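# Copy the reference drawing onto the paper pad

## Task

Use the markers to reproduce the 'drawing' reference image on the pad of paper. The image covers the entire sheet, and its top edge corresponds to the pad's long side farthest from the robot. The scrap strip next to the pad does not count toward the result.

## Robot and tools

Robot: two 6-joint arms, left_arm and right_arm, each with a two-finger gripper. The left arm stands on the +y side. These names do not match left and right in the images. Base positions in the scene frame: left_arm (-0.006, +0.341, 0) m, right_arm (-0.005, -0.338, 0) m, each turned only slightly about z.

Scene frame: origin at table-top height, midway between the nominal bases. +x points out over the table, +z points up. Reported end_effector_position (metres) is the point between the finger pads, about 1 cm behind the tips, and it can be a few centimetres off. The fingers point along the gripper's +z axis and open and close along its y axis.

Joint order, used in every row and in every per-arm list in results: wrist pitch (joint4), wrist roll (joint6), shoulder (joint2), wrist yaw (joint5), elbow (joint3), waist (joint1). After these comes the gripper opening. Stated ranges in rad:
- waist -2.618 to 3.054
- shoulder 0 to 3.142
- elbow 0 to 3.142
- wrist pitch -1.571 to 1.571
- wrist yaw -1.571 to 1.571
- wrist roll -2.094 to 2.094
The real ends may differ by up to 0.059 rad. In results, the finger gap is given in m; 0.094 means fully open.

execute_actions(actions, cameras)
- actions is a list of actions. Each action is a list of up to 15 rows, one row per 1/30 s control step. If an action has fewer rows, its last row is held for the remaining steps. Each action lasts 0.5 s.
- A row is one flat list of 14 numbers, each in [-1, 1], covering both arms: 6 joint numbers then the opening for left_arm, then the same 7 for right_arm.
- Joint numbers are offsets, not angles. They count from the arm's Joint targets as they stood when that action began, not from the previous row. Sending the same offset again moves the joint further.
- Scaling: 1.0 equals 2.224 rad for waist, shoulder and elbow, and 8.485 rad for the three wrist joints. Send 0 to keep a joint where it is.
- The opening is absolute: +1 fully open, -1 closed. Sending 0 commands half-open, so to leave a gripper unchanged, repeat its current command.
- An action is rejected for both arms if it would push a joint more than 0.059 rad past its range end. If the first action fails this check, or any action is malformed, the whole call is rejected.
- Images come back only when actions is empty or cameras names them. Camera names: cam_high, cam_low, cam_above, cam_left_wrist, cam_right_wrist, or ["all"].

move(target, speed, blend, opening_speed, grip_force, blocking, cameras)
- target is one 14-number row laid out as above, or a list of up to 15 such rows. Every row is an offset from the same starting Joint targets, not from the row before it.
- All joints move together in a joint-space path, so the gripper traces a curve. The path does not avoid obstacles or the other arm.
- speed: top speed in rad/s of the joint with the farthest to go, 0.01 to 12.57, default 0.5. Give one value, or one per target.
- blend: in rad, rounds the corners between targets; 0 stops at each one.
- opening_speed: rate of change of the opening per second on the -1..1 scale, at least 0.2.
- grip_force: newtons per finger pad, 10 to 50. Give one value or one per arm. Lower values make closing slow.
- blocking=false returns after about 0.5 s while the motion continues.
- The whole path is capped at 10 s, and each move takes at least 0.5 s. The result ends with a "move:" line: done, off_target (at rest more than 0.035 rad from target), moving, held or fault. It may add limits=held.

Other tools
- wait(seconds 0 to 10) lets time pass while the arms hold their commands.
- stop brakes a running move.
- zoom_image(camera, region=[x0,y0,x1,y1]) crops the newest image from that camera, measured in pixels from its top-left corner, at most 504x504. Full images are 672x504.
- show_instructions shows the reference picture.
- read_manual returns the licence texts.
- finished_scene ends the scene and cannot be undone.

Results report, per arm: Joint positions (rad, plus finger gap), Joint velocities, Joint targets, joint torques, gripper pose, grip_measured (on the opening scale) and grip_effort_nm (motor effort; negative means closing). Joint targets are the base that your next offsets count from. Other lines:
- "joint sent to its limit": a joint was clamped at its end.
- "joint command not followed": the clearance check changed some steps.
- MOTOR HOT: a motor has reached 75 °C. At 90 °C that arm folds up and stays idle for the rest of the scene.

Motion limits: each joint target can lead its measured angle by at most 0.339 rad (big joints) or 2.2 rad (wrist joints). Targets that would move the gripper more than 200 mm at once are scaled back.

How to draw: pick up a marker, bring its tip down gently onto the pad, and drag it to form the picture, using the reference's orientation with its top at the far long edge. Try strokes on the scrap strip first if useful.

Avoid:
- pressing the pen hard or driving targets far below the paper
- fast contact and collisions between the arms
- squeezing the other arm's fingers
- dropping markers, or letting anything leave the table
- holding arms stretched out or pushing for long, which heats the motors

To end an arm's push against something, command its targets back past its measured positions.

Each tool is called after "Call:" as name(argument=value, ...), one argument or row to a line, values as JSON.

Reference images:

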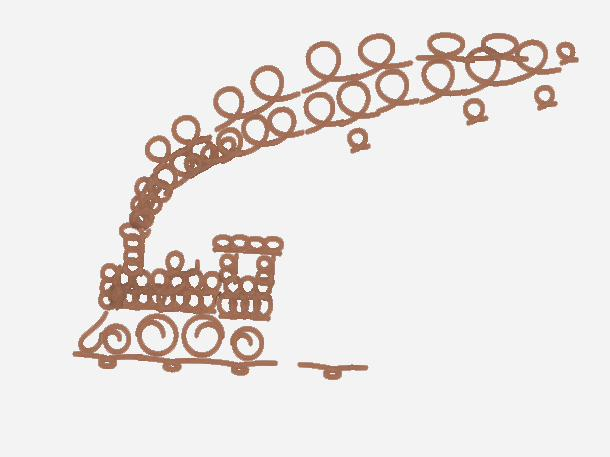

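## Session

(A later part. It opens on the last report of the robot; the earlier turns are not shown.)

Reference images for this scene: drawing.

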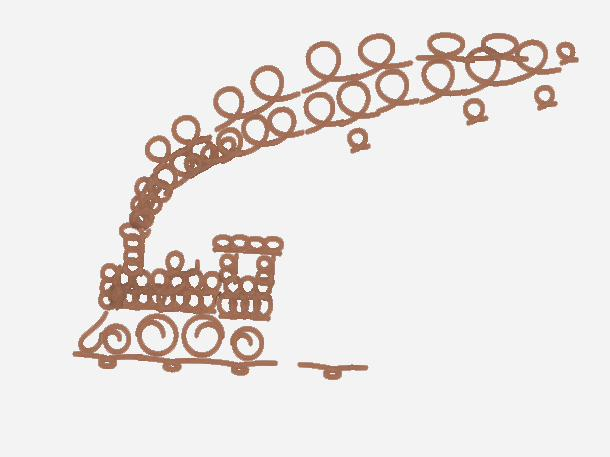

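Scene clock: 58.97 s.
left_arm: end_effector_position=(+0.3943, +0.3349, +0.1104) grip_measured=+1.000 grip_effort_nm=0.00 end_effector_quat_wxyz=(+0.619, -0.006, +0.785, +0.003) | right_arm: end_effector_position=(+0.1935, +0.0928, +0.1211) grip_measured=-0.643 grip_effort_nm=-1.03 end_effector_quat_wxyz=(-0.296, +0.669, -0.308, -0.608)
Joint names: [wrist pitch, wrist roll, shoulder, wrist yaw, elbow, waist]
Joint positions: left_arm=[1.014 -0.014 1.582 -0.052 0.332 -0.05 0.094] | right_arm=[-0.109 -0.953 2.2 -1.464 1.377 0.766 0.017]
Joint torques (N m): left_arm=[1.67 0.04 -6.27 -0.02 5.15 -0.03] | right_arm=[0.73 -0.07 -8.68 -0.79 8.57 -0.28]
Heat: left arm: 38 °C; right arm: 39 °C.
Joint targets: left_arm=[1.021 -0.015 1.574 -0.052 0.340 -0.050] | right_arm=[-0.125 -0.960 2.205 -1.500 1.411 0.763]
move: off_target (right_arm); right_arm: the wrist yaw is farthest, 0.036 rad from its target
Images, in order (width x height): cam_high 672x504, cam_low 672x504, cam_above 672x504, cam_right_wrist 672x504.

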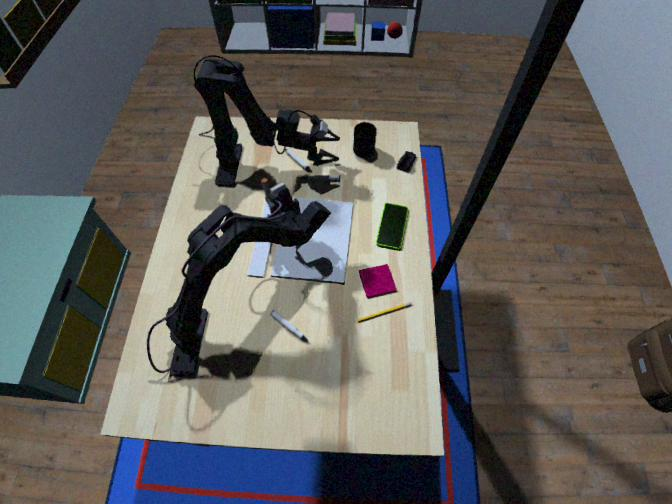

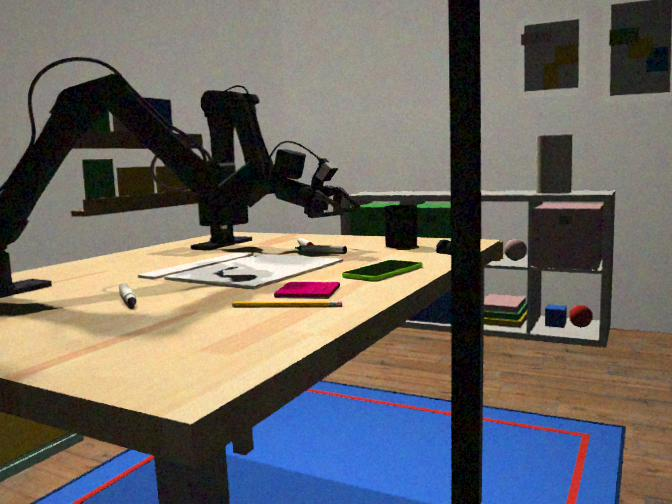

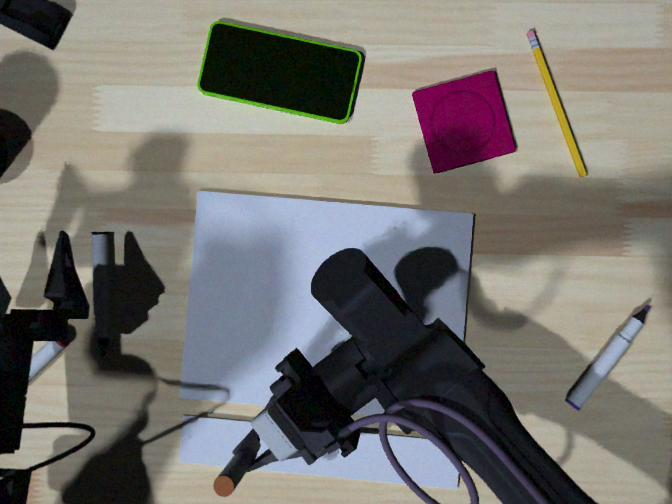

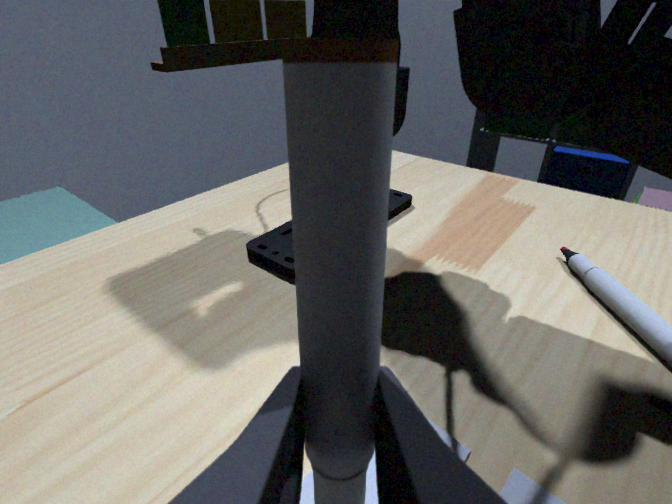

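Call:
move(
  target=[0,0,0,0,0,0,1, 0,0,0.036,0,0,0,-0.8],
  speed=0.1,
  cameras=["cam_above"],
)

Call:
zoom_image(
  camera="cam_above",
  region=[210, 400, 300, 490],
)

Scene clock: 62.60 s.
left_arm: end_effector_position=(+0.3943, +0.3349, +0.1104) grip_measured=+1.000 grip_effort_nm=0.00 end_effector_quat_wxyz=(+0.619, -0.006, +0.785, +0.003) | right_arm: end_effector_position=(+0.1929, +0.0924, +0.0882) grip_measured=-0.643 grip_effort_nm=-1.03 end_effector_quat_wxyz=(-0.269, +0.659, -0.332, -0.619)
Joint names: [wrist pitch, wrist roll, shoulder, wrist yaw, elbow, waist]
Joint positions: left_arm=[1.014 -0.014 1.582 -0.052 0.332 -0.05 0.094] | right_arm=[-0.112 -0.953 2.281 -1.465 1.38 0.766 0.017]
Joint torques (N m): left_arm=[1.64 0.05 -6.31 -0.04 5.15 0.01] | right_arm=[0.74 -0.07 -8.94 -0.79 7.98 -0.29]
Heat: left arm: 38 °C; right arm: 38 °C.
Joint targets: left_arm=[1.021 -0.015 1.574 -0.052 0.340 -0.050] | right_arm=[-0.125 -0.960 2.285 -1.500 1.411 0.763]
move: done
Images, in order (width x height): cam_above 672x504.

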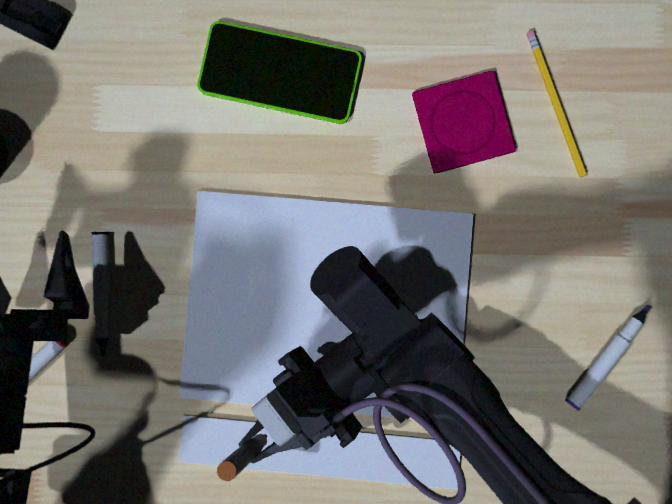

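Scaled by 5.600 from the camera's 672x504 image, which has a finer 960x720 frame.

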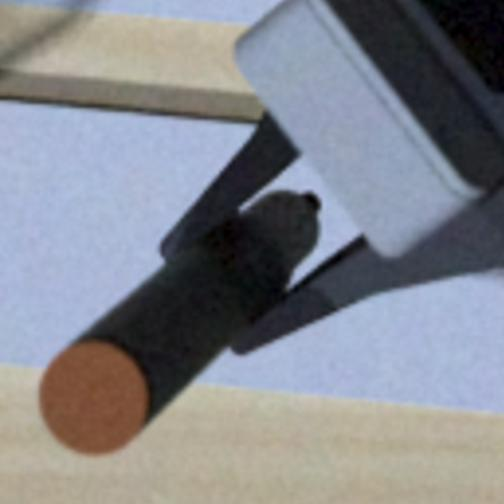

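Call:
move(
  target=[0,0,0,0,0,0,1, 0,0,0.009,0,0,0,-0.8],
  speed=0.05,
)

Call:
move(
  target=[0,0,0,0,0,0,1, 0,0,0.0045,0,0,0,-0.8],
  speed=0.05,
)

Call:
move(
  target=[0,0,0,0,0,0,1, 0,0,0.0045,0,0,0,-0.8],
  speed=0.05,
  cameras=["cam_above"],
)

Call:
zoom_image(
  camera="cam_above",
  region=[210, 400, 300, 490],
)

Scene clock: 63.73 s.
left_arm: end_effector_position=(+0.3943, +0.3349, +0.1104) grip_measured=+1.000 grip_effort_nm=0.00 end_effector_quat_wxyz=(+0.619, -0.006, +0.785, +0.003) | right_arm: end_effector_position=(+0.1925, +0.0919, +0.0807) grip_measured=-0.643 grip_effort_nm=-1.03 end_effector_quat_wxyz=(-0.263, +0.657, -0.338, -0.621)
Joint names: [wrist pitch, wrist roll, shoulder, wrist yaw, elbow, waist]
Joint positions: left_arm=[1.014 -0.014 1.582 -0.052 0.332 -0.05 0.094] | right_arm=[-0.112 -0.953 2.299 -1.465 1.38 0.766 0.017]
Joint torques (N m): left_arm=[1.69 0.05 -6.41 -0.03 5.09 -0.18] | right_arm=[0.73 -0.07 -8.87 -0.81 7.9 -0.28]
Heat: left arm: 38 °C; right arm: 38 °C.
Joint targets: left_arm=[1.021 -0.015 1.574 -0.052 0.340 -0.050] | right_arm=[-0.125 -0.960 2.305 -1.500 1.411 0.763]
move: done

Scene clock: 64.43 s.
left_arm: end_effector_position=(+0.3943, +0.3349, +0.1104) grip_measured=+1.000 grip_effort_nm=0.00 end_effector_quat_wxyz=(+0.619, -0.006, +0.785, +0.003) | right_arm: end_effector_position=(+0.1922, +0.0917, +0.0767) grip_measured=-0.643 grip_effort_nm=-1.03 end_effector_quat_wxyz=(-0.259, +0.655, -0.341, -0.622)
Joint names: [wrist pitch, wrist roll, shoulder, wrist yaw, elbow, waist]
Joint positions: left_arm=[1.014 -0.014 1.582 -0.052 0.332 -0.05 0.094] | right_arm=[-0.112 -0.953 2.309 -1.465 1.38 0.766 0.017]
Joint torques (N m): left_arm=[1.69 0.03 -6.35 -0.05 5.23 -0.09] | right_arm=[0.72 -0.07 -8.84 -0.81 7.79 -0.28]
Heat: left arm: 38 °C; right arm: 38 °C.
Joint targets: left_arm=[1.021 -0.015 1.574 -0.052 0.340 -0.050] | right_arm=[-0.125 -0.960 2.315 -1.500 1.411 0.763]
move: done

Scene clock: 65.13 s.
left_arm: end_effector_position=(+0.3943, +0.3349, +0.1104) grip_measured=+1.000 grip_effort_nm=0.00 end_effector_quat_wxyz=(+0.619, -0.006, +0.785, +0.003) | right_arm: end_effector_position=(+0.1919, +0.0914, +0.0725) grip_measured=-0.643 grip_effort_nm=-1.03 end_effector_quat_wxyz=(-0.256, +0.654, -0.344, -0.623)
Joint names: [wrist pitch, wrist roll, shoulder, wrist yaw, elbow, waist]
Joint positions: left_arm=[1.014 -0.014 1.582 -0.052 0.332 -0.05 0.094] | right_arm=[-0.112 -0.953 2.319 -1.465 1.38 0.766 0.017]
Joint torques (N m): left_arm=[1.66 0.05 -6.43 -0.04 5.16 0.02] | right_arm=[0.71 -0.08 -8.85 -0.82 7.75 -0.28]
Heat: left arm: 39 °C; right arm: 38 °C.
Joint targets: left_arm=[1.021 -0.015 1.574 -0.052 0.340 -0.050] | right_arm=[-0.125 -0.960 2.325 -1.500 1.411 0.763]
move: done
Images, in order (width x height): cam_above 672x504.

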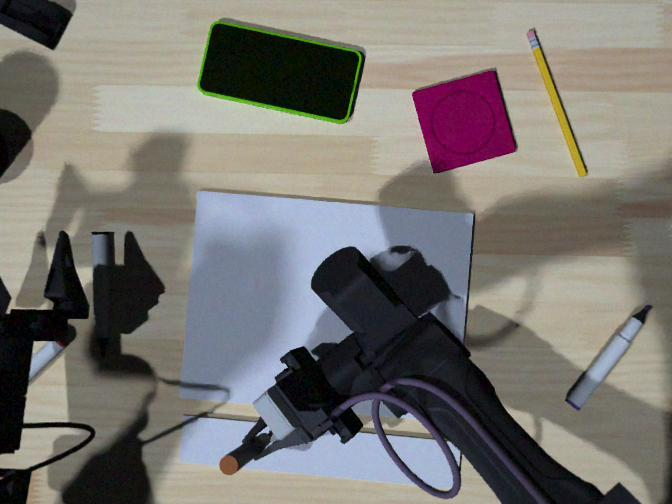

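Scaled by 5.600 from the camera's 672x504 image, which has a finer 960x720 frame.

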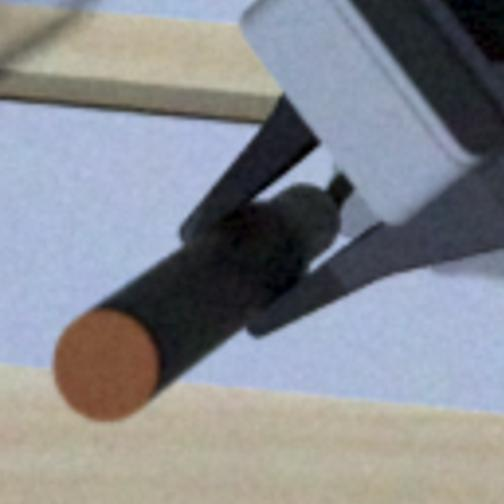

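Call:
move(
  target=[0,0,0,0,0,0,1, 0,0,0.0036,0,0,0,-0.8],
  speed=0.03,
)

Call:
move(
  target=[0,0,0,0,0,0,1, 0,0,0.0036,0,0,0,-0.8],
  speed=0.03,
  cameras=["cam_above","cam_low"],
)

Call:
zoom_image(
  camera="cam_above",
  region=[210, 400, 300, 490],
)

Call:
zoom_image(
  camera="cam_low",
  region=[130, 220, 260, 300],
)

Scene clock: 66.47 s.
left_arm: end_effector_position=(+0.3943, +0.3349, +0.1104) grip_measured=+1.000 grip_effort_nm=0.00 end_effector_quat_wxyz=(+0.619, -0.006, +0.785, +0.003) | right_arm: end_effector_position=(+0.1912, +0.0909, +0.0716) grip_measured=-0.643 grip_effort_nm=-1.03 end_effector_quat_wxyz=(-0.254, +0.652, -0.343, -0.626)
Joint names: [wrist pitch, wrist roll, shoulder, wrist yaw, elbow, waist]
Joint positions: left_arm=[1.014 -0.014 1.582 -0.052 0.332 -0.05 0.094] | right_arm=[-0.112 -0.953 2.323 -1.472 1.38 0.766 0.017]
Joint torques (N m): left_arm=[1.68 0.06 -6.48 -0.04 5.27 -0.06] | right_arm=[0.71 -0.08 -8.59 -0.75 7.72 -0.29]
Heat: left arm: 39 °C; right arm: 38 °C.
Joint targets: left_arm=[1.021 -0.015 1.574 -0.052 0.340 -0.050] | right_arm=[-0.125 -0.960 2.333 -1.500 1.411 0.763]
move: done

Scene clock: 67.17 s.
left_arm: end_effector_position=(+0.3943, +0.3349, +0.1104) grip_measured=+1.000 grip_effort_nm=0.00 end_effector_quat_wxyz=(+0.619, -0.006, +0.785, +0.003) | right_arm: end_effector_position=(+0.1913, +0.0912, +0.0715) grip_measured=-0.643 grip_effort_nm=-1.03 end_effector_quat_wxyz=(-0.253, +0.650, -0.342, -0.629)
Joint names: [wrist pitch, wrist roll, shoulder, wrist yaw, elbow, waist]
Joint positions: left_arm=[1.014 -0.014 1.582 -0.052 0.332 -0.05 0.094] | right_arm=[-0.112 -0.953 2.329 -1.479 1.385 0.766 0.017]
Joint torques (N m): left_arm=[1.69 0.03 -6.39 -0.06 5.19 -0.02] | right_arm=[0.7 -0.08 -8.49 -0.68 7.25 -0.28]
Heat: left arm: 39 °C; right arm: 38 °C.
Joint targets: left_arm=[1.021 -0.015 1.574 -0.052 0.340 -0.050] | right_arm=[-0.125 -0.960 2.341 -1.500 1.411 0.763]
move: done
Images, in order (width x height): cam_low 672x504, cam_above 672x504.

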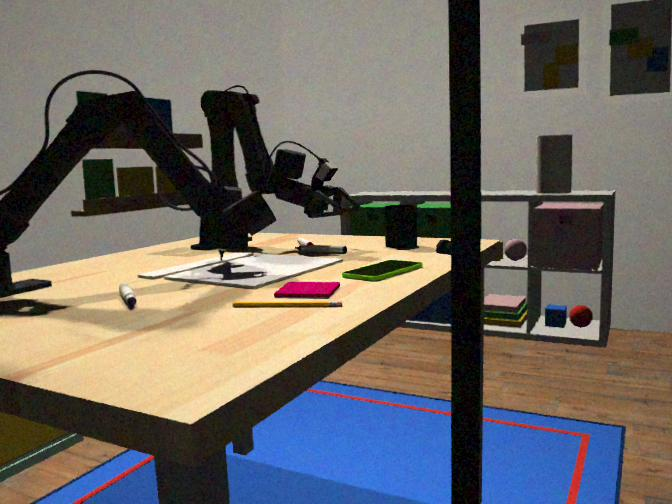

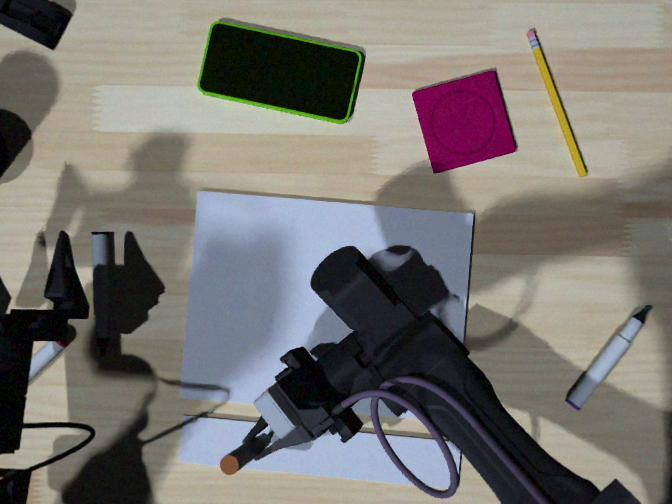

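Scaled by 5.600 from the camera's 672x504 image, which has a finer 960x720 frame.

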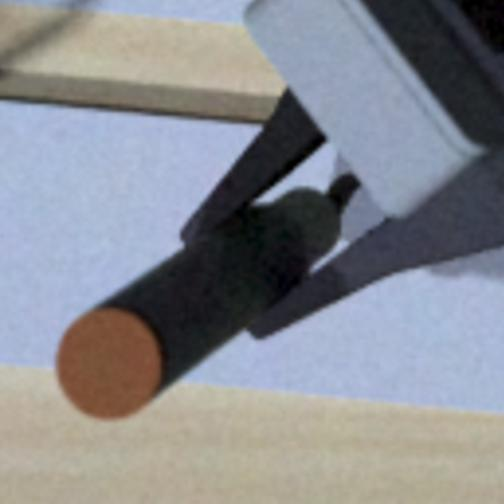

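Scaled by 3.877 from the camera's 672x504 image, which has a finer 960x720 frame.

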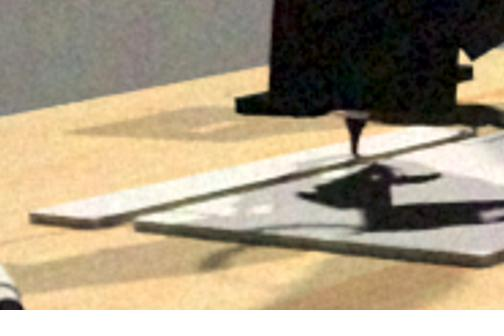

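Call:
move(
  target=[0,0,0,0,0,0,1, 0,0,0,0,0,0.0225,-0.8],
  speed=0.08,
)

Call:
move(
  target=[0,0,0,0,0,0,1, 0,0,-0.0405,0,0,0,-0.8],
  speed=0.15,
  cameras=["cam_above"],
)

Call:
zoom_image(
  camera="cam_above",
  region=[220, 400, 320, 490],
)

Scene clock: 69.03 s.
left_arm: end_effector_position=(+0.3943, +0.3349, +0.1104) grip_measured=+1.000 grip_effort_nm=0.00 end_effector_quat_wxyz=(+0.619, -0.006, +0.785, +0.003) | right_arm: end_effector_position=(+0.1736, +0.0988, +0.0715) grip_measured=-0.643 grip_effort_nm=-1.03 end_effector_quat_wxyz=(-0.240, +0.657, -0.328, -0.634)
Joint names: [wrist pitch, wrist roll, shoulder, wrist yaw, elbow, waist]
Joint positions: left_arm=[1.014 -0.014 1.582 -0.052 0.332 -0.05 0.094] | right_arm=[-0.112 -0.953 2.329 -1.479 1.385 0.807 0.017]
Joint torques (N m): left_arm=[1.69 0.08 -6.31 -0.06 5.14 -0.2] | right_arm=[0.7 -0.08 -8.49 -0.69 7.27 0.5]
Heat: left arm: 39 °C; right arm: 38 °C.
Joint targets: left_arm=[1.021 -0.015 1.574 -0.052 0.340 -0.050] | right_arm=[-0.125 -0.960 2.341 -1.500 1.411 0.813]
move: done

Scene clock: 70.00 s.
left_arm: end_effector_position=(+0.3943, +0.3349, +0.1104) grip_measured=+1.000 grip_effort_nm=0.00 end_effector_quat_wxyz=(+0.619, -0.006, +0.785, +0.003) | right_arm: end_effector_position=(+0.1749, +0.1000, +0.0884) grip_measured=-0.643 grip_effort_nm=-1.03 end_effector_quat_wxyz=(-0.255, +0.663, -0.316, -0.629)
Joint names: [wrist pitch, wrist roll, shoulder, wrist yaw, elbow, waist]
Joint positions: left_arm=[1.014 -0.014 1.582 -0.052 0.332 -0.05 0.094] | right_arm=[-0.113 -0.953 2.288 -1.477 1.385 0.807 0.017]
Joint torques (N m): left_arm=[1.66 0.02 -6.49 -0.04 5.26 -0.1] | right_arm=[0.74 -0.07 -12.18 -0.68 7.45 0.5]
Heat: left arm: 39 °C; right arm: 37 °C.
Joint targets: left_arm=[1.021 -0.015 1.574 -0.052 0.340 -0.050] | right_arm=[-0.125 -0.960 2.251 -1.500 1.411 0.813]
move: off_target (right_arm); right_arm: the shoulder is farthest, 0.037 rad from its target
Images, in order (width x height): cam_above 672x504.

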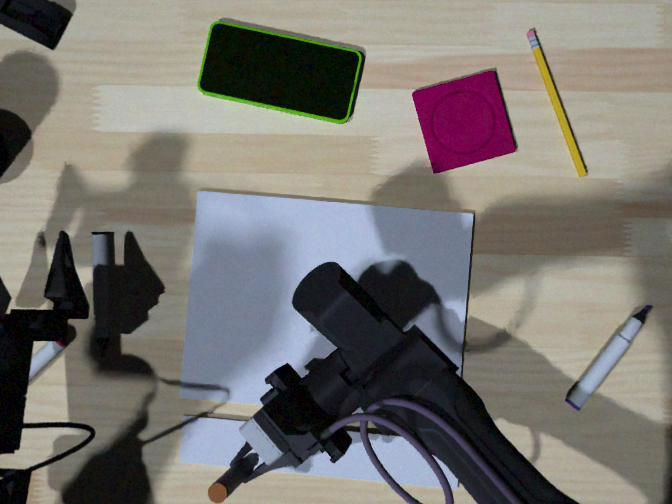

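Scaled by 5.040 from the camera's 672x504 image, which has a finer 960x720 frame.

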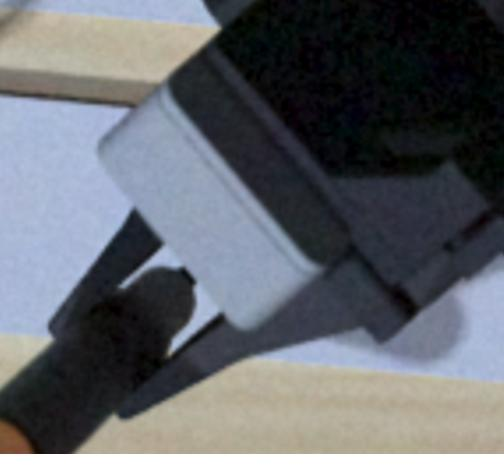

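Call:
move(
  target=[
    [0,0,0,0,0,0,1, 0,0,-0.04,0,0,0,-0.8],
    [0,0,0,0,0,0,1, 0,0,-0.04,0,0,-0.16,-0.8],
  ],
  speed=0.4,
  blend=0.03,
  cameras=["cam_above"],
)

Call:
zoom_image(
  camera="cam_above",
  region=[220, 400, 320, 480],
)

Scene clock: 71.83 s.
left_arm: end_effector_position=(+0.3943, +0.3349, +0.1104) grip_measured=+1.000 grip_effort_nm=0.00 end_effector_quat_wxyz=(+0.619, -0.006, +0.785, +0.003) | right_arm: end_effector_position=(+0.3181, +0.0101, +0.1303) grip_measured=-0.643 grip_effort_nm=-1.03 end_effector_quat_wxyz=(-0.394, +0.614, -0.401, -0.554)
Joint names: [wrist pitch, wrist roll, shoulder, wrist yaw, elbow, waist]
Joint positions: left_arm=[1.014 -0.014 1.582 -0.052 0.332 -0.05 0.094] | right_arm=[-0.117 -0.955 2.188 -1.475 1.388 0.45 0.017]
Joint torques (N m): left_arm=[1.68 0.02 -6.58 -0.04 5.18 -0.01] | right_arm=[0.85 -0.06 -10.95 -0.69 7.61 0.65]
Heat: left arm: 39 °C; right arm: 37 °C.
Joint targets: left_arm=[1.021 -0.015 1.574 -0.052 0.340 -0.050] | right_arm=[-0.125 -0.960 2.162 -1.500 1.411 0.457]
move: done
Images, in order (width x height): cam_above 672x504.

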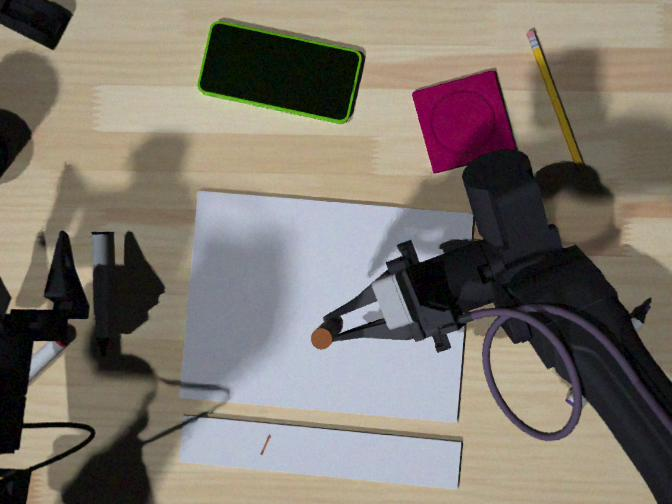

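Scaled by 5.040 from the camera's 672x504 image, which has a finer 960x720 frame.

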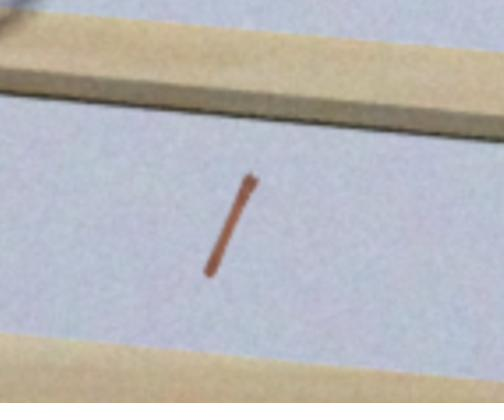

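Call:
move(
  target=[0,0,0,0,0,0,1, 0.05905,0.03159,0.02968,0,-0.10072,0.14838,-0.8],
  speed=0.35,
  cameras=["cam_above"],
)

Call:
zoom_image(
  camera="cam_above",
  region=[210, 400, 310, 490],
)

Scene clock: 78.13 s.
left_arm: end_effector_position=(+0.3943, +0.3349, +0.1104) grip_measured=+1.000 grip_effort_nm=0.00 end_effector_quat_wxyz=(+0.619, -0.006, +0.785, +0.003) | right_arm: end_effector_position=(+0.1738, +0.0887, +0.0947) grip_measured=-0.643 grip_effort_nm=-1.03 end_effector_quat_wxyz=(-0.299, +0.664, -0.298, -0.617)
Joint names: [wrist pitch, wrist roll, shoulder, wrist yaw, elbow, waist]
Joint positions: left_arm=[1.014 -0.014 1.582 -0.052 0.332 -0.05 0.094] | right_arm=[0.36 -0.698 2.224 -1.475 1.193 0.79 0.017]
Joint torques (N m): left_arm=[1.67 0.04 -6.39 -0.02 5.18 0.02] | right_arm=[1.23 0.07 -8.39 -0.59 4.31 -0.24]
Heat: left arm: 39 °C; right arm: 37 °C.
Joint targets: left_arm=[1.021 -0.015 1.574 -0.052 0.340 -0.050] | right_arm=[0.376 -0.692 2.228 -1.500 1.187 0.787]
move: done
Images, in order (width x height): cam_above 672x504.

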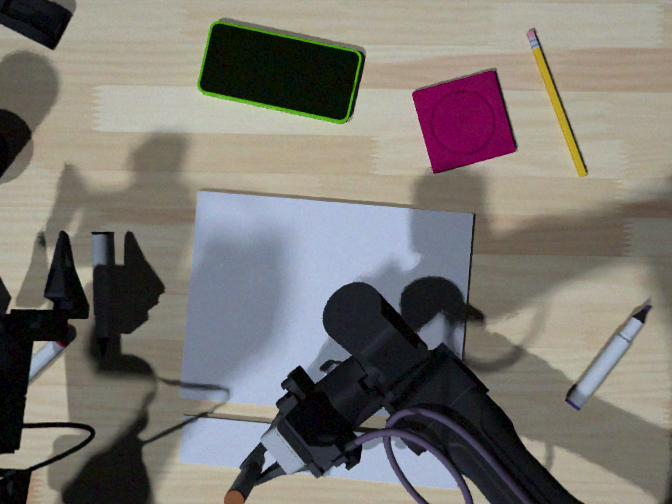

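Scaled by 5.040 from the camera's 672x504 image, which has a finer 960x720 frame.

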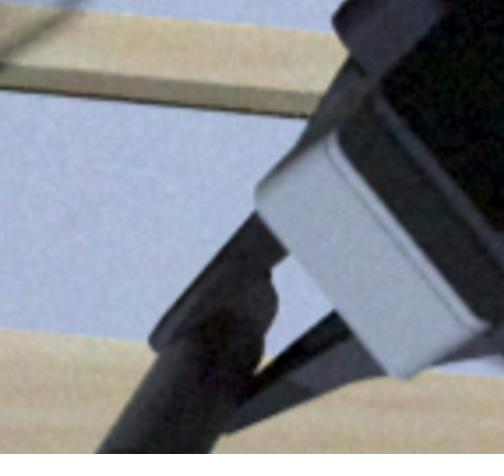

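Call:
move(
  target=[
    [0,0,0,0,0,0,1, 0,0,0,0,0,-0.0090,-0.8],
    [0,0,0,0,0,0,1, 0,0,0.0270,0,0,-0.0090,-0.8],
  ],
  speed=[0.1,0.1],
)

Call:
move(
  target=[0,0,0,0,0,0,1, 0,0,0.0027,0,0,0,-0.8],
  speed=0.03,
)

Scene clock: 80.03 s.
left_arm: end_effector_position=(+0.3943, +0.3349, +0.1104) grip_measured=+1.000 grip_effort_nm=0.00 end_effector_quat_wxyz=(+0.619, -0.006, +0.785, +0.003) | right_arm: end_effector_position=(+0.1799, +0.0840, +0.0714) grip_measured=-0.643 grip_effort_nm=-1.03 end_effector_quat_wxyz=(-0.285, +0.655, -0.321, -0.622)
Joint names: [wrist pitch, wrist roll, shoulder, wrist yaw, elbow, waist]
Joint positions: left_arm=[1.014 -0.014 1.582 -0.052 0.332 -0.05 0.094] | right_arm=[0.364 -0.697 2.282 -1.476 1.193 0.772 0.017]
Joint torques (N m): left_arm=[1.67 0.04 -6.41 -0.06 5.24 -0.01] | right_arm=[1.16 0.04 -8.38 -0.6 4.04 -0.43]
Heat: left arm: 39 °C; right arm: 37 °C.
Joint targets: left_arm=[1.021 -0.015 1.574 -0.052 0.340 -0.050] | right_arm=[0.376 -0.692 2.288 -1.500 1.187 0.767]
move: done

Scene clock: 80.73 s.
left_arm: end_effector_position=(+0.3943, +0.3349, +0.1104) grip_measured=+1.000 grip_effort_nm=0.00 end_effector_quat_wxyz=(+0.619, -0.006, +0.785, +0.003) | right_arm: end_effector_position=(+0.1799, +0.0840, +0.0714) grip_measured=-0.643 grip_effort_nm=-1.03 end_effector_quat_wxyz=(-0.285, +0.655, -0.321, -0.622)
Joint names: [wrist pitch, wrist roll, shoulder, wrist yaw, elbow, waist]
Joint positions: left_arm=[1.014 -0.014 1.582 -0.052 0.332 -0.05 0.094] | right_arm=[0.364 -0.697 2.282 -1.476 1.193 0.772 0.017]
Joint torques (N m): left_arm=[1.66 0.03 -6.52 -0.05 5.35 -0.17] | right_arm=[1.15 0.05 -7.97 -0.6 4.05 -0.43]
Heat: left arm: 39 °C; right arm: 37 °C.
Joint targets: left_arm=[1.021 -0.015 1.574 -0.052 0.340 -0.050] | right_arm=[0.376 -0.692 2.294 -1.500 1.187 0.767]
move: done

Call:
move(
  target=[0,0,0,0,0,0,1, 0,0,0,0,0,0.0180,-0.8],
  speed=0.08,
)

Call:
move(
  target=[0,0,0,0,0,0,1, 0,0,-0.0320,0,0,0,-0.8],
  speed=0.2,
)

Scene clock: 81.97 s.
left_arm: end_effector_position=(+0.3943, +0.3349, +0.1104) grip_measured=+1.000 grip_effort_nm=0.00 end_effector_quat_wxyz=(+0.619, -0.006, +0.785, +0.003) | right_arm: end_effector_position=(+0.1668, +0.0896, +0.0714) grip_measured=-0.643 grip_effort_nm=-1.03 end_effector_quat_wxyz=(-0.276, +0.659, -0.311, -0.627)
Joint names: [wrist pitch, wrist roll, shoulder, wrist yaw, elbow, waist]
Joint positions: left_arm=[1.014 -0.014 1.582 -0.052 0.332 -0.05 0.094] | right_arm=[0.364 -0.696 2.282 -1.476 1.193 0.803 0.017]
Joint torques (N m): left_arm=[1.66 0.05 -6.46 -0.06 5.3 0.05] | right_arm=[1.15 0.04 -7.95 -0.6 4.04 0.35]
Heat: left arm: 39 °C; right arm: 37 °C.
Joint targets: left_arm=[1.021 -0.015 1.574 -0.052 0.340 -0.050] | right_arm=[0.376 -0.692 2.294 -1.500 1.187 0.807]
move: done

Scene clock: 82.83 s.
left_arm: end_effector_position=(+0.3943, +0.3349, +0.1104) grip_measured=+1.000 grip_effort_nm=0.00 end_effector_quat_wxyz=(+0.619, -0.006, +0.785, +0.003) | right_arm: end_effector_position=(+0.1675, +0.0902, +0.0803) grip_measured=-0.643 grip_effort_nm=-1.03 end_effector_quat_wxyz=(-0.283, +0.662, -0.304, -0.624)
Joint names: [wrist pitch, wrist roll, shoulder, wrist yaw, elbow, waist]
Joint positions: left_arm=[1.014 -0.014 1.582 -0.052 0.332 -0.05 0.094] | right_arm=[0.364 -0.696 2.26 -1.476 1.193 0.803 0.017]
Joint torques (N m): left_arm=[1.68 0.03 -6.46 -0.07 5.11 -0.09] | right_arm=[1.16 0.04 -11.63 -0.59 4.18 0.35]
Heat: left arm: 39 °C; right arm: 37 °C.
Joint targets: left_arm=[1.021 -0.015 1.574 -0.052 0.340 -0.050] | right_arm=[0.376 -0.692 2.223 -1.500 1.187 0.807]
move: off_target (right_arm); right_arm: the shoulder is farthest, 0.037 rad from its target

Call:
move(
  target=[
    [0,0,0,0,0,0,1, 0,0,0.0625,0,0.10175,0.0099,-0.8],
    [0,0,0,0,0,0,1, 0,0,0.07869,0,0.10175,0.0099,-0.8],
    [0,0,0,0,0,0,1, 0,0,0.07869,0,0.10175,0.02203,-0.8],
  ],
  speed=[0.2,0.1,0.08],
)

Call:
move(
  target=[0,0,0,0,0,0,1, 0,0,-0.0320,0,0,0,-0.8],
  speed=0.2,
)

Scene clock: 86.50 s.
left_arm: end_effector_position=(+0.3943, +0.3349, +0.1104) grip_measured=+1.000 grip_effort_nm=0.00 end_effector_quat_wxyz=(+0.619, -0.006, +0.785, +0.003) | right_arm: end_effector_position=(+0.1717, +0.1274, +0.0723) grip_measured=-0.643 grip_effort_nm=-1.03 end_effector_quat_wxyz=(-0.289, +0.676, -0.265, -0.624)
Joint names: [wrist pitch, wrist roll, shoulder, wrist yaw, elbow, waist]
Joint positions: left_arm=[1.014 -0.014 1.582 -0.052 0.332 -0.05 0.094] | right_arm=[0.367 -0.696 2.39 -1.48 1.384 0.853 0.017]
Joint torques (N m): left_arm=[1.68 0.05 -6.32 -0.05 5.2 -0.17] | right_arm=[1.16 0.05 -9.2 -0.53 7.6 0.21]
Heat: left arm: 39 °C; right arm: 37 °C.
Joint targets: left_arm=[1.021 -0.015 1.574 -0.052 0.340 -0.050] | right_arm=[0.376 -0.692 2.398 -1.500 1.414 0.856]
move: done

Scene clock: 87.37 s.
left_arm: end_effector_position=(+0.3943, +0.3349, +0.1104) grip_measured=+1.000 grip_effort_nm=0.00 end_effector_quat_wxyz=(+0.619, -0.006, +0.785, +0.003) | right_arm: end_effector_position=(+0.1724, +0.1281, +0.0826) grip_measured=-0.643 grip_effort_nm=-1.03 end_effector_quat_wxyz=(-0.297, +0.678, -0.257, -0.621)
Joint names: [wrist pitch, wrist roll, shoulder, wrist yaw, elbow, waist]
Joint positions: left_arm=[1.014 -0.014 1.582 -0.052 0.332 -0.05 0.094] | right_arm=[0.367 -0.696 2.367 -1.48 1.384 0.853 0.017]
Joint torques (N m): left_arm=[1.65 0.07 -6.43 -0.03 5.12 -0.05] | right_arm=[1.17 0.04 -12.71 -0.52 7.72 0.21]
Heat: left arm: 39 °C; right arm: 37 °C.
Joint targets: left_arm=[1.021 -0.015 1.574 -0.052 0.340 -0.050] | right_arm=[0.376 -0.692 2.327 -1.500 1.414 0.856]
move: off_target (right_arm); right_arm: the shoulder is farthest, 0.040 rad from its target

Call:
move(
  target=[
    [0,0,0,0,0,0,1, 0,0,-0.08183,0,-0.16061,-0.06655,-0.8],
    [0,0,0,0,0,0,1, 0,0,-0.04829,0,-0.16061,-0.06655,-0.8],
    [0,0,0,0,0,0,1, 0,0,-0.04829,0,-0.16061,-0.04856,-0.8],
  ],
  speed=[0.2,0.1,0.08],
)

Call:
move(
  target=[0,0,0,0,0,0,1, 0,0,-0.0360,0,0,0,-0.8],
  speed=0.2,
)

Scene clock: 91.90 s.
left_arm: end_effector_position=(+0.3943, +0.3349, +0.1104) grip_measured=+1.000 grip_effort_nm=0.00 end_effector_quat_wxyz=(+0.619, -0.006, +0.785, +0.003) | right_arm: end_effector_position=(+0.1700, +0.0584, +0.0707) grip_measured=-0.643 grip_effort_nm=-1.03 end_effector_quat_wxyz=(-0.275, +0.641, -0.346, -0.627)
Joint names: [wrist pitch, wrist roll, shoulder, wrist yaw, elbow, waist]
Joint positions: left_arm=[1.014 -0.014 1.582 -0.052 0.332 -0.05 0.094] | right_arm=[0.368 -0.696 2.212 -1.482 1.064 0.742 0.017]
Joint torques (N m): left_arm=[1.64 0.05 -6.45 -0.03 5.29 -0.05] | right_arm=[1.08 0.04 -7.65 -0.57 3.64 0.53]
Heat: left arm: 40 °C; right arm: 38 °C.
Joint targets: left_arm=[1.021 -0.015 1.574 -0.052 0.340 -0.050] | right_arm=[0.376 -0.692 2.219 -1.500 1.056 0.748]
move: done

Scene clock: 92.73 s.
left_arm: end_effector_position=(+0.3943, +0.3349, +0.1104) grip_measured=+1.000 grip_effort_nm=0.00 end_effector_quat_wxyz=(+0.619, -0.006, +0.785, +0.003) | right_arm: end_effector_position=(+0.1714, +0.0596, +0.0855) grip_measured=-0.643 grip_effort_nm=-1.03 end_effector_quat_wxyz=(-0.289, +0.647, -0.334, -0.621)
Joint names: [wrist pitch, wrist roll, shoulder, wrist yaw, elbow, waist]
Joint positions: left_arm=[1.014 -0.014 1.582 -0.052 0.332 -0.05 0.094] | right_arm=[0.368 -0.696 2.172 -1.48 1.064 0.742 0.017]
Joint torques (N m): left_arm=[1.66 0.03 -6.38 -0.05 5.18 0.1] | right_arm=[1.1 0.04 -10.58 -0.56 3.96 0.51]
Heat: left arm: 40 °C; right arm: 38 °C.
Joint targets: left_arm=[1.021 -0.015 1.574 -0.052 0.340 -0.050] | right_arm=[0.376 -0.692 2.139 -1.500 1.056 0.748]
move: done

Call:
move(
  target=[
    [0,0,0,0,0,0,1, 0,0,0.13714,0,0.22518,0.05306,-0.8],
    [0,0,0,0,0,0,1, 0,0,0.15423,0,0.22518,0.05306,-0.8],
    [0,0,0,0,0,0,1, 0,0,0.15423,0,0.22518,0.06565,-0.8],
  ],
  speed=[0.25,0.1,0.08],
)

Call:
move(
  target=[0,0,0,0,0,0,1, 0,0,-0.0360,0,0,0,-0.8],
  speed=0.2,
)

Call:
move(
  target=[
    [0,0,0,0,0,0,1, 0,0,-0.04,0,0,0,-0.8],
    [0,0,0,0,0,0,1, 0,0,-0.04,0,-0.1,-0.25,-0.8],
  ],
  speed=0.4,
  blend=0.03,
  cameras=["cam_above"],
)

Call:
zoom_image(
  camera="cam_above",
  region=[170, 390, 330, 490],
)

Scene clock: 97.20 s.
left_arm: end_effector_position=(+0.3943, +0.3349, +0.1104) grip_measured=+1.000 grip_effort_nm=0.00 end_effector_quat_wxyz=(+0.619, -0.006, +0.785, +0.003) | right_arm: end_effector_position=(+0.1709, +0.1547, +0.0723) grip_measured=-0.643 grip_effort_nm=-1.03 end_effector_quat_wxyz=(-0.298, +0.686, -0.229, -0.623)
Joint names: [wrist pitch, wrist roll, shoulder, wrist yaw, elbow, waist]
Joint positions: left_arm=[1.014 -0.014 1.582 -0.052 0.332 -0.05 0.094] | right_arm=[0.37 -0.696 2.473 -1.484 1.528 0.892 0.017]
Joint torques (N m): left_arm=[1.69 0.05 -6.35 -0.03 5.16 -0.18] | right_arm=[1.16 0.04 -9.62 -0.46 7.83 0.17]
Heat: left arm: 40 °C; right arm: 38 °C.
Joint targets: left_arm=[1.021 -0.015 1.574 -0.052 0.340 -0.050] | right_arm=[0.376 -0.692 2.483 -1.500 1.557 0.894]
move: done

Scene clock: 98.07 s.
left_arm: end_effector_position=(+0.3943, +0.3349, +0.1104) grip_measured=+1.000 grip_effort_nm=0.00 end_effector_quat_wxyz=(+0.619, -0.006, +0.785, +0.003) | right_arm: end_effector_position=(+0.1717, +0.1556, +0.0861) grip_measured=-0.643 grip_effort_nm=-1.03 end_effector_quat_wxyz=(-0.307, +0.689, -0.219, -0.619)
Joint names: [wrist pitch, wrist roll, shoulder, wrist yaw, elbow, waist]
Joint positions: left_arm=[1.014 -0.014 1.582 -0.052 0.332 -0.05 0.094] | right_arm=[0.37 -0.696 2.443 -1.484 1.528 0.892 0.017]
Joint torques (N m): left_arm=[1.65 0.03 -6.43 -0.06 5.26 -0.13] | right_arm=[1.16 0.04 -13.41 -0.45 7.92 0.18]
Heat: left arm: 40 °C; right arm: 38 °C.
Joint targets: left_arm=[1.021 -0.015 1.574 -0.052 0.340 -0.050] | right_arm=[0.376 -0.692 2.402 -1.500 1.557 0.894]
move: off_target (right_arm); right_arm: the shoulder is farthest, 0.040 rad from its target

Scene clock: 100.20 s.
left_arm: end_effector_position=(+0.3943, +0.3349, +0.1104) grip_measured=+1.000 grip_effort_nm=0.00 end_effector_quat_wxyz=(+0.619, -0.006, +0.785, +0.003) | right_arm: end_effector_position=(+0.3731, -0.0249, +0.0841) grip_measured=-0.643 grip_effort_nm=-1.03 end_effector_quat_wxyz=(-0.444, +0.587, -0.426, -0.526)
Joint names: [wrist pitch, wrist roll, shoulder, wrist yaw, elbow, waist]
Joint positions: left_arm=[1.014 -0.014 1.582 -0.052 0.332 -0.05 0.094] | right_arm=[0.375 -0.696 2.34 -1.481 1.341 0.332 0.017]
Joint torques (N m): left_arm=[1.63 0.06 -6.48 -0.04 5.2 -0.01] | right_arm=[1.1 0.04 -11.51 -0.51 4.41 0.46]
Heat: left arm: 40 °C; right arm: 38 °C.
Joint targets: left_arm=[1.021 -0.015 1.574 -0.052 0.340 -0.050] | right_arm=[0.376 -0.692 2.314 -1.500 1.335 0.338]
move: done
Images, in order (width x height): cam_above 672x504.

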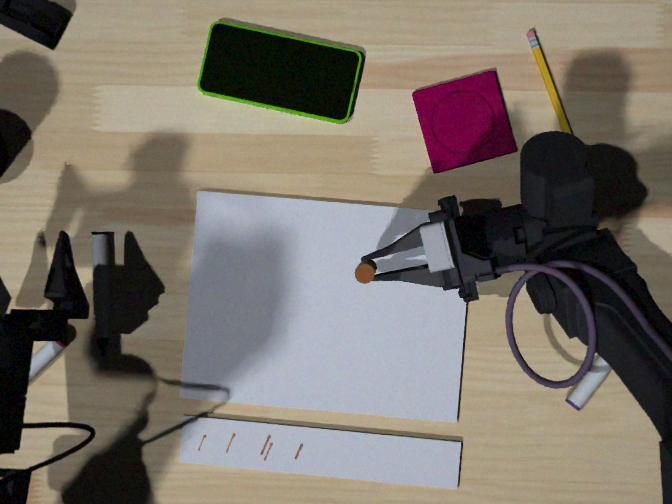

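Scaled by 3.150 from the camera's 672x504 image, which has a finer 960x720 frame.

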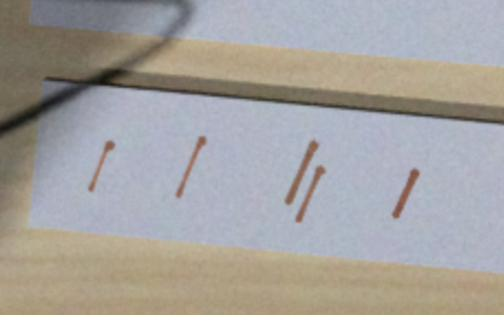

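Call:
zoom_image(
  camera="cam_above",
  region=[190, 425, 250, 465],
)

Call:
zoom_image(
  camera="cam_above",
  region=[250, 425, 310, 465],
)

Scaled by 8.400 from the camera's 672x504 image, which has a finer 960x720 frame.

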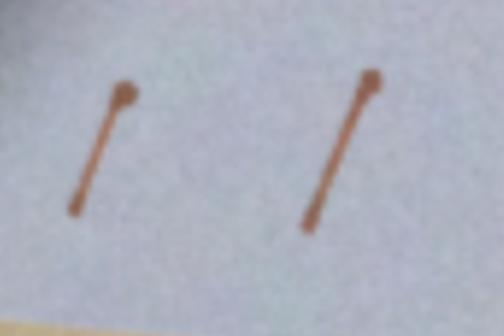

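Scaled by 8.400 from the camera's 672x504 image, which has a finer 960x720 frame.

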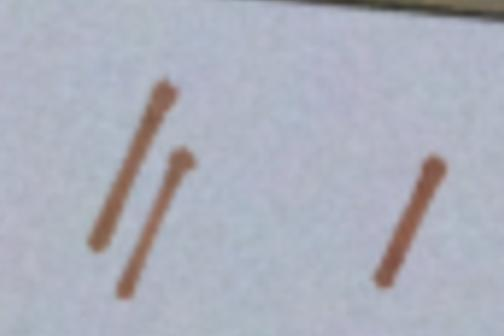

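Call:
move(
  target=[
    [0,0,0,0,0,0,1, 0,0,0.04092,0,0.06893,0.22806,-0.8],
    [0,0,0,0,0,0,1, 0,0,0.06349,0,0.06893,0.22806,-0.8],
    [0,0,0,0,0,0,1, 0,0,0.06349,0,0.06893,0.23930,-0.8],
  ],
  speed=[0.4,0.1,0.08],
)

Call:
move(
  target=[0,0,0,0,0,0,1, 0,0,-0.0400,0,0,0,-0.8],
  speed=0.2,
)

Scene clock: 112.53 s.
left_arm: end_effector_position=(+0.3943, +0.3349, +0.1104) grip_measured=+1.000 grip_effort_nm=0.00 end_effector_quat_wxyz=(+0.619, -0.006, +0.785, +0.003) | right_arm: end_effector_position=(+0.1761, +0.1403, +0.0715) grip_measured=-0.643 grip_effort_nm=-1.03 end_effector_quat_wxyz=(-0.297, +0.680, -0.246, -0.623)
Joint names: [wrist pitch, wrist roll, shoulder, wrist yaw, elbow, waist]
Joint positions: left_arm=[1.014 -0.014 1.582 -0.052 0.332 -0.05 0.094] | right_arm=[0.375 -0.696 2.44 -1.487 1.463 0.864 0.017]
Joint torques (N m): left_arm=[1.67 0.03 -6.5 -0.04 5.29 -0.03] | right_arm=[1.09 0.05 -9.05 -0.45 7.32 0.38]
Heat: left arm: 40 °C; right arm: 40 °C.
Joint targets: left_arm=[1.021 -0.015 1.574 -0.052 0.340 -0.050] | right_arm=[0.376 -0.692 2.455 -1.500 1.488 0.871]
move: done

Scene clock: 113.40 s.
left_arm: end_effector_position=(+0.3943, +0.3349, +0.1104) grip_measured=+1.000 grip_effort_nm=0.00 end_effector_quat_wxyz=(+0.619, -0.006, +0.785, +0.003) | right_arm: end_effector_position=(+0.1773, +0.1416, +0.0870) grip_measured=-0.643 grip_effort_nm=-1.03 end_effector_quat_wxyz=(-0.309, +0.684, -0.236, -0.618)
Joint names: [wrist pitch, wrist roll, shoulder, wrist yaw, elbow, waist]
Joint positions: left_arm=[1.014 -0.014 1.582 -0.052 0.332 -0.05 0.094] | right_arm=[0.375 -0.696 2.405 -1.484 1.463 0.864 0.017]
Joint torques (N m): left_arm=[1.63 0.01 -6.52 -0.04 5.14 0.05] | right_arm=[1.13 0.04 -13 -0.46 7.5 0.49]
Heat: left arm: 40 °C; right arm: 40 °C.
Joint targets: left_arm=[1.021 -0.015 1.574 -0.052 0.340 -0.050] | right_arm=[0.376 -0.692 2.366 -1.500 1.488 0.870]
move: off_target (right_arm); right_arm: the shoulder is farthest, 0.039 rad from its target

Call:
move(
  target=[
    [0,0,0,0,0,0,1, 0,0.01815,-0.03013,0,-0.06879,-0.04024,-0.8],
    [0,0,0,0,0,0,1, 0,0.01815,0.00508,0,-0.06879,-0.04024,-0.8],
    [0,0,0,0,0,0,1, 0,0.01815,0.00508,0,-0.06879,-0.02361,-0.8],
  ],
  speed=[0.2,0.1,0.08],
)

Call:
move(
  target=[
    [0,0,0,0,0,0,1, 0,0,-0.04,0,0,0,-0.8],
    [0,0,0,0,0,0,1, 0,0,-0.06,0,0,-0.16,-0.8],
  ],
  speed=[0.2,0.4],
  blend=0.02,
  cameras=["cam_above"],
)

Call:
zoom_image(
  camera="cam_above",
  region=[190, 425, 260, 465],
)

Scene clock: 117.43 s.
left_arm: end_effector_position=(+0.3943, +0.3349, +0.1104) grip_measured=+1.000 grip_effort_nm=0.00 end_effector_quat_wxyz=(+0.619, -0.006, +0.785, +0.003) | right_arm: end_effector_position=(+0.1839, +0.1135, +0.0713) grip_measured=-0.643 grip_effort_nm=-1.03 end_effector_quat_wxyz=(-0.247, +0.645, -0.332, -0.643)
Joint names: [wrist pitch, wrist roll, shoulder, wrist yaw, elbow, waist]
Joint positions: left_arm=[1.014 -0.014 1.582 -0.052 0.332 -0.05 0.094] | right_arm=[0.375 -0.544 2.372 -1.485 1.343 0.813 0.017]
Joint torques (N m): left_arm=[1.72 0.05 -6.42 -0.01 5.16 -0.21] | right_arm=[1.07 0.05 -9.18 -0.48 4.19 0.36]
Heat: left arm: 40 °C; right arm: 40 °C.
Joint targets: left_arm=[1.021 -0.015 1.574 -0.052 0.340 -0.050] | right_arm=[0.376 -0.538 2.377 -1.500 1.335 0.818]
move: done

Scene clock: 119.17 s.
left_arm: end_effector_position=(+0.3943, +0.3349, +0.1104) grip_measured=+1.000 grip_effort_nm=0.00 end_effector_quat_wxyz=(+0.619, -0.006, +0.785, +0.003) | right_arm: end_effector_position=(+0.3333, +0.0192, +0.1086) grip_measured=-0.643 grip_effort_nm=-1.03 end_effector_quat_wxyz=(-0.385, +0.591, -0.417, -0.573)
Joint names: [wrist pitch, wrist roll, shoulder, wrist yaw, elbow, waist]
Joint positions: left_arm=[1.014 -0.014 1.582 -0.052 0.332 -0.05 0.094] | right_arm=[0.375 -0.544 2.286 -1.484 1.343 0.454 0.017]
Joint torques (N m): left_arm=[1.64 0.05 -6.35 -0.06 5.29 -0.08] | right_arm=[1.11 0.05 -12.66 -0.46 4.56 0.68]
Heat: left arm: 40 °C; right arm: 40 °C.
Joint targets: left_arm=[1.021 -0.015 1.574 -0.052 0.340 -0.050] | right_arm=[0.376 -0.538 2.244 -1.500 1.335 0.462]
move: off_target (right_arm); right_arm: the shoulder is farthest, 0.043 rad from its target
Images, in order (width x height): cam_above 672x504.

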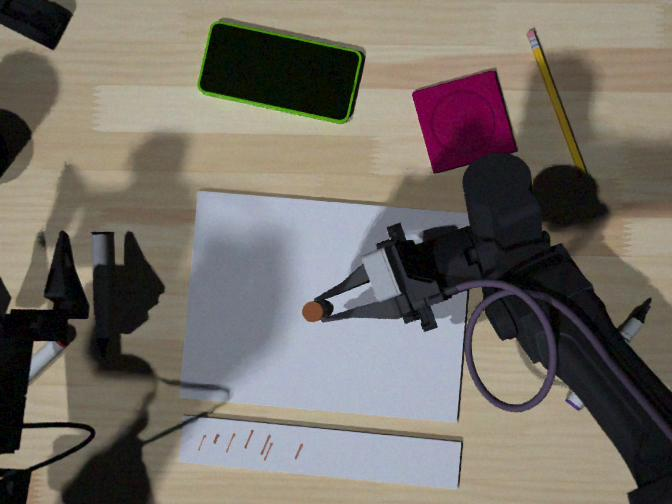

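Scaled by 7.200 from the camera's 672x504 image, which has a finer 960x720 frame.

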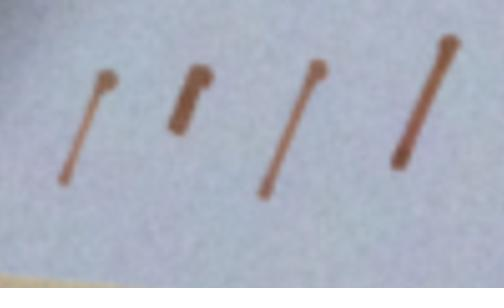

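Call:
move(
  target=[
    [0,0,0,0,0,0,1, 0,-0.01835,-0.02653,0,-0.08152,0.13471,-0.8],
    [0,0,0,0,0,0,1, 0,-0.01835,0.01897,0,-0.08152,0.13471,-0.8],
    [0,0,0,0,0,0,1, 0,-0.01380,0.01897,0,-0.08152,0.13858,-0.8],
    [0,0,0,0,0,0,1, 0,-0.00661,0.01897,0,-0.08152,0.14002,-0.8],
    [0,0,0,0,0,0,1, 0,-0.00661,0.01897,0,-0.08152,0.13552,-0.8],
    [0,0,0,0,0,0,1, 0,0.00422,0.01897,0,-0.08152,0.13363,-0.8],
    [0,0,0,0,0,0,1, 0,0.01336,0.01897,0,-0.08152,0.12878,-0.8],
    [0,0,0,0,0,0,1, 0,0.01694,0.01897,0,-0.08152,0.12302,-0.8],
    [0,0,0,0,0,0,1, 0,0.01239,0.01897,0,-0.08152,0.11915,-0.8],
    [0,0,0,0,0,0,1, 0,0.00520,0.01897,0,-0.08152,0.11772,-0.8],
    [0,0,0,0,0,0,1, 0,0.00520,0.01897,0,-0.08152,0.12221,-0.8],
    [0,0,0,0,0,0,1, 0,-0.00563,0.01897,0,-0.08152,0.12410,-0.8],
    [0,0,0,0,0,0,1, 0,-0.01478,0.01897,0,-0.08152,0.12896,-0.8],
    [0,0,0,0,0,0,1, 0,-0.01835,0.01897,0,-0.08152,0.13471,-0.8],
  ],
  speed=[0.4,0.1,0.25,0.25,0.25,0.25,0.25,0.25,0.25,0.25,0.25,0.25,0.25,0.25],
  blend=[0,0,0.01,0.01,0.01,0.01,0.01,0.01,0.01,0.01,0.01,0.01,0.01,0],
)

Call:
move(
  target=[
    [0,0,0,0,0,0,1, 0,0,-0.04,0,0,0,-0.8],
    [0,0,0,0,0,0,1, 0,0,-0.06,0,0,-0.16,-0.8],
  ],
  speed=[0.2,0.4],
  blend=0.02,
  cameras=["cam_above"],
)

Call:
zoom_image(
  camera="cam_above",
  region=[250, 425, 320, 465],
)

Scene clock: 129.53 s.
left_arm: end_effector_position=(+0.3943, +0.3349, +0.1104) grip_measured=+1.000 grip_effort_nm=0.00 end_effector_quat_wxyz=(+0.619, -0.006, +0.785, +0.003) | right_arm: end_effector_position=(+0.1790, +0.0735, +0.0703) grip_measured=-0.643 grip_effort_nm=-1.03 end_effector_quat_wxyz=(-0.277, +0.644, -0.327, -0.633)
Joint names: [wrist pitch, wrist roll, shoulder, wrist yaw, elbow, waist]
Joint positions: left_arm=[1.014 -0.014 1.582 -0.052 0.332 -0.05 0.094] | right_arm=[0.377 -0.681 2.277 -1.505 1.16 0.754 0.017]
Joint torques (N m): left_arm=[1.64 0.05 -6.32 -0.06 5.22 0.05] | right_arm=[1.01 -0.13 -8.05 -0.33 3.88 0.61]
Heat: left arm: 41 °C; right arm: 40 °C.
Joint targets: left_arm=[1.021 -0.015 1.574 -0.052 0.340 -0.050] | right_arm=[0.376 -0.694 2.286 -1.500 1.154 0.762]
move: done; blend cut to 0.005 rad at target 4, 0.005 rad at target 5, 0.005 rad at target 10, 0.005 rad at target 11

Scene clock: 131.27 s.
left_arm: end_effector_position=(+0.3943, +0.3349, +0.1104) grip_measured=+1.000 grip_effort_nm=0.00 end_effector_quat_wxyz=(+0.619, -0.006, +0.785, +0.003) | right_arm: end_effector_position=(+0.3163, -0.0143, +0.1016) grip_measured=-0.643 grip_effort_nm=-1.03 end_effector_quat_wxyz=(-0.414, +0.594, -0.417, -0.549)
Joint names: [wrist pitch, wrist roll, shoulder, wrist yaw, elbow, waist]
Joint positions: left_arm=[1.014 -0.014 1.582 -0.052 0.332 -0.05 0.094] | right_arm=[0.377 -0.688 2.191 -1.483 1.16 0.399 0.017]
Joint torques (N m): left_arm=[1.66 0.06 -6.48 -0.04 5.35 -0.02] | right_arm=[1.06 -0.07 -11.52 -0.51 4.29 0.53]
Heat: left arm: 41 °C; right arm: 40 °C.
Joint targets: left_arm=[1.021 -0.015 1.574 -0.052 0.340 -0.050] | right_arm=[0.376 -0.694 2.152 -1.500 1.154 0.406]
move: off_target (right_arm); right_arm: the shoulder is farthest, 0.039 rad from its target
Images, in order (width x height): cam_above 672x504.

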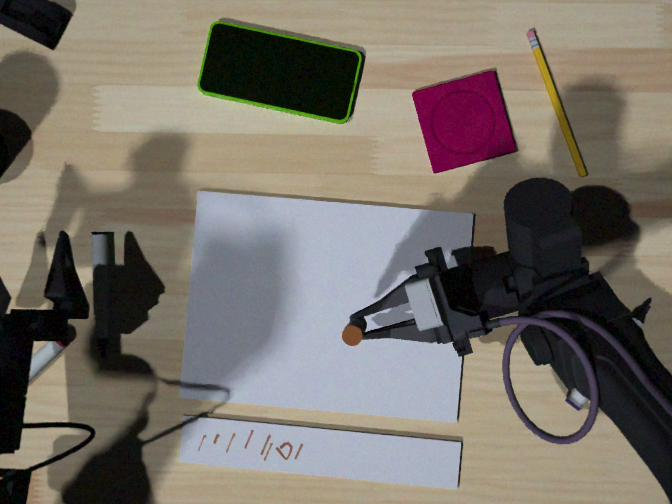

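Scaled by 7.200 from the camera's 672x504 image, which has a finer 960x720 frame.

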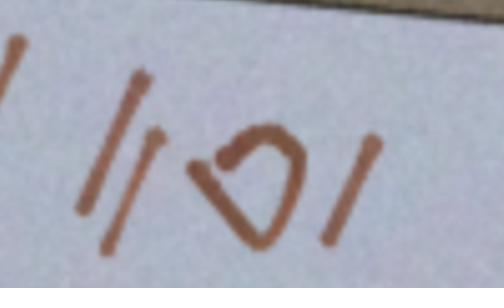

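Call:
zoom_image(
  camera="cam_above",
  region=[255, 430, 285, 465],
)

Call:
zoom_image(
  camera="cam_above",
  region=[272, 435, 307, 465],
)

Scaled by 14.400 from the camera's 672x504 image, which has a finer 960x720 frame.

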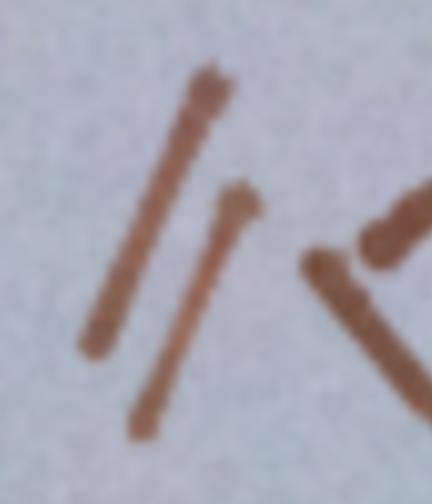

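Scaled by 14.400 from the camera's 672x504 image, which has a finer 960x720 frame.

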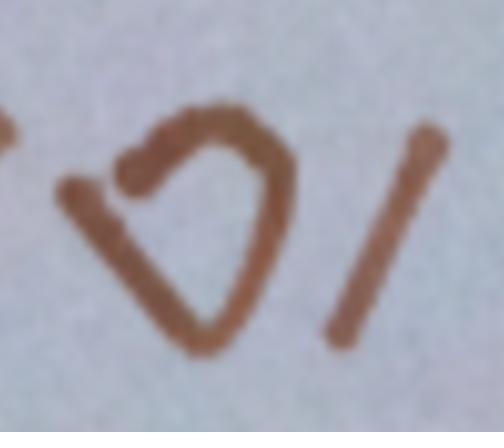

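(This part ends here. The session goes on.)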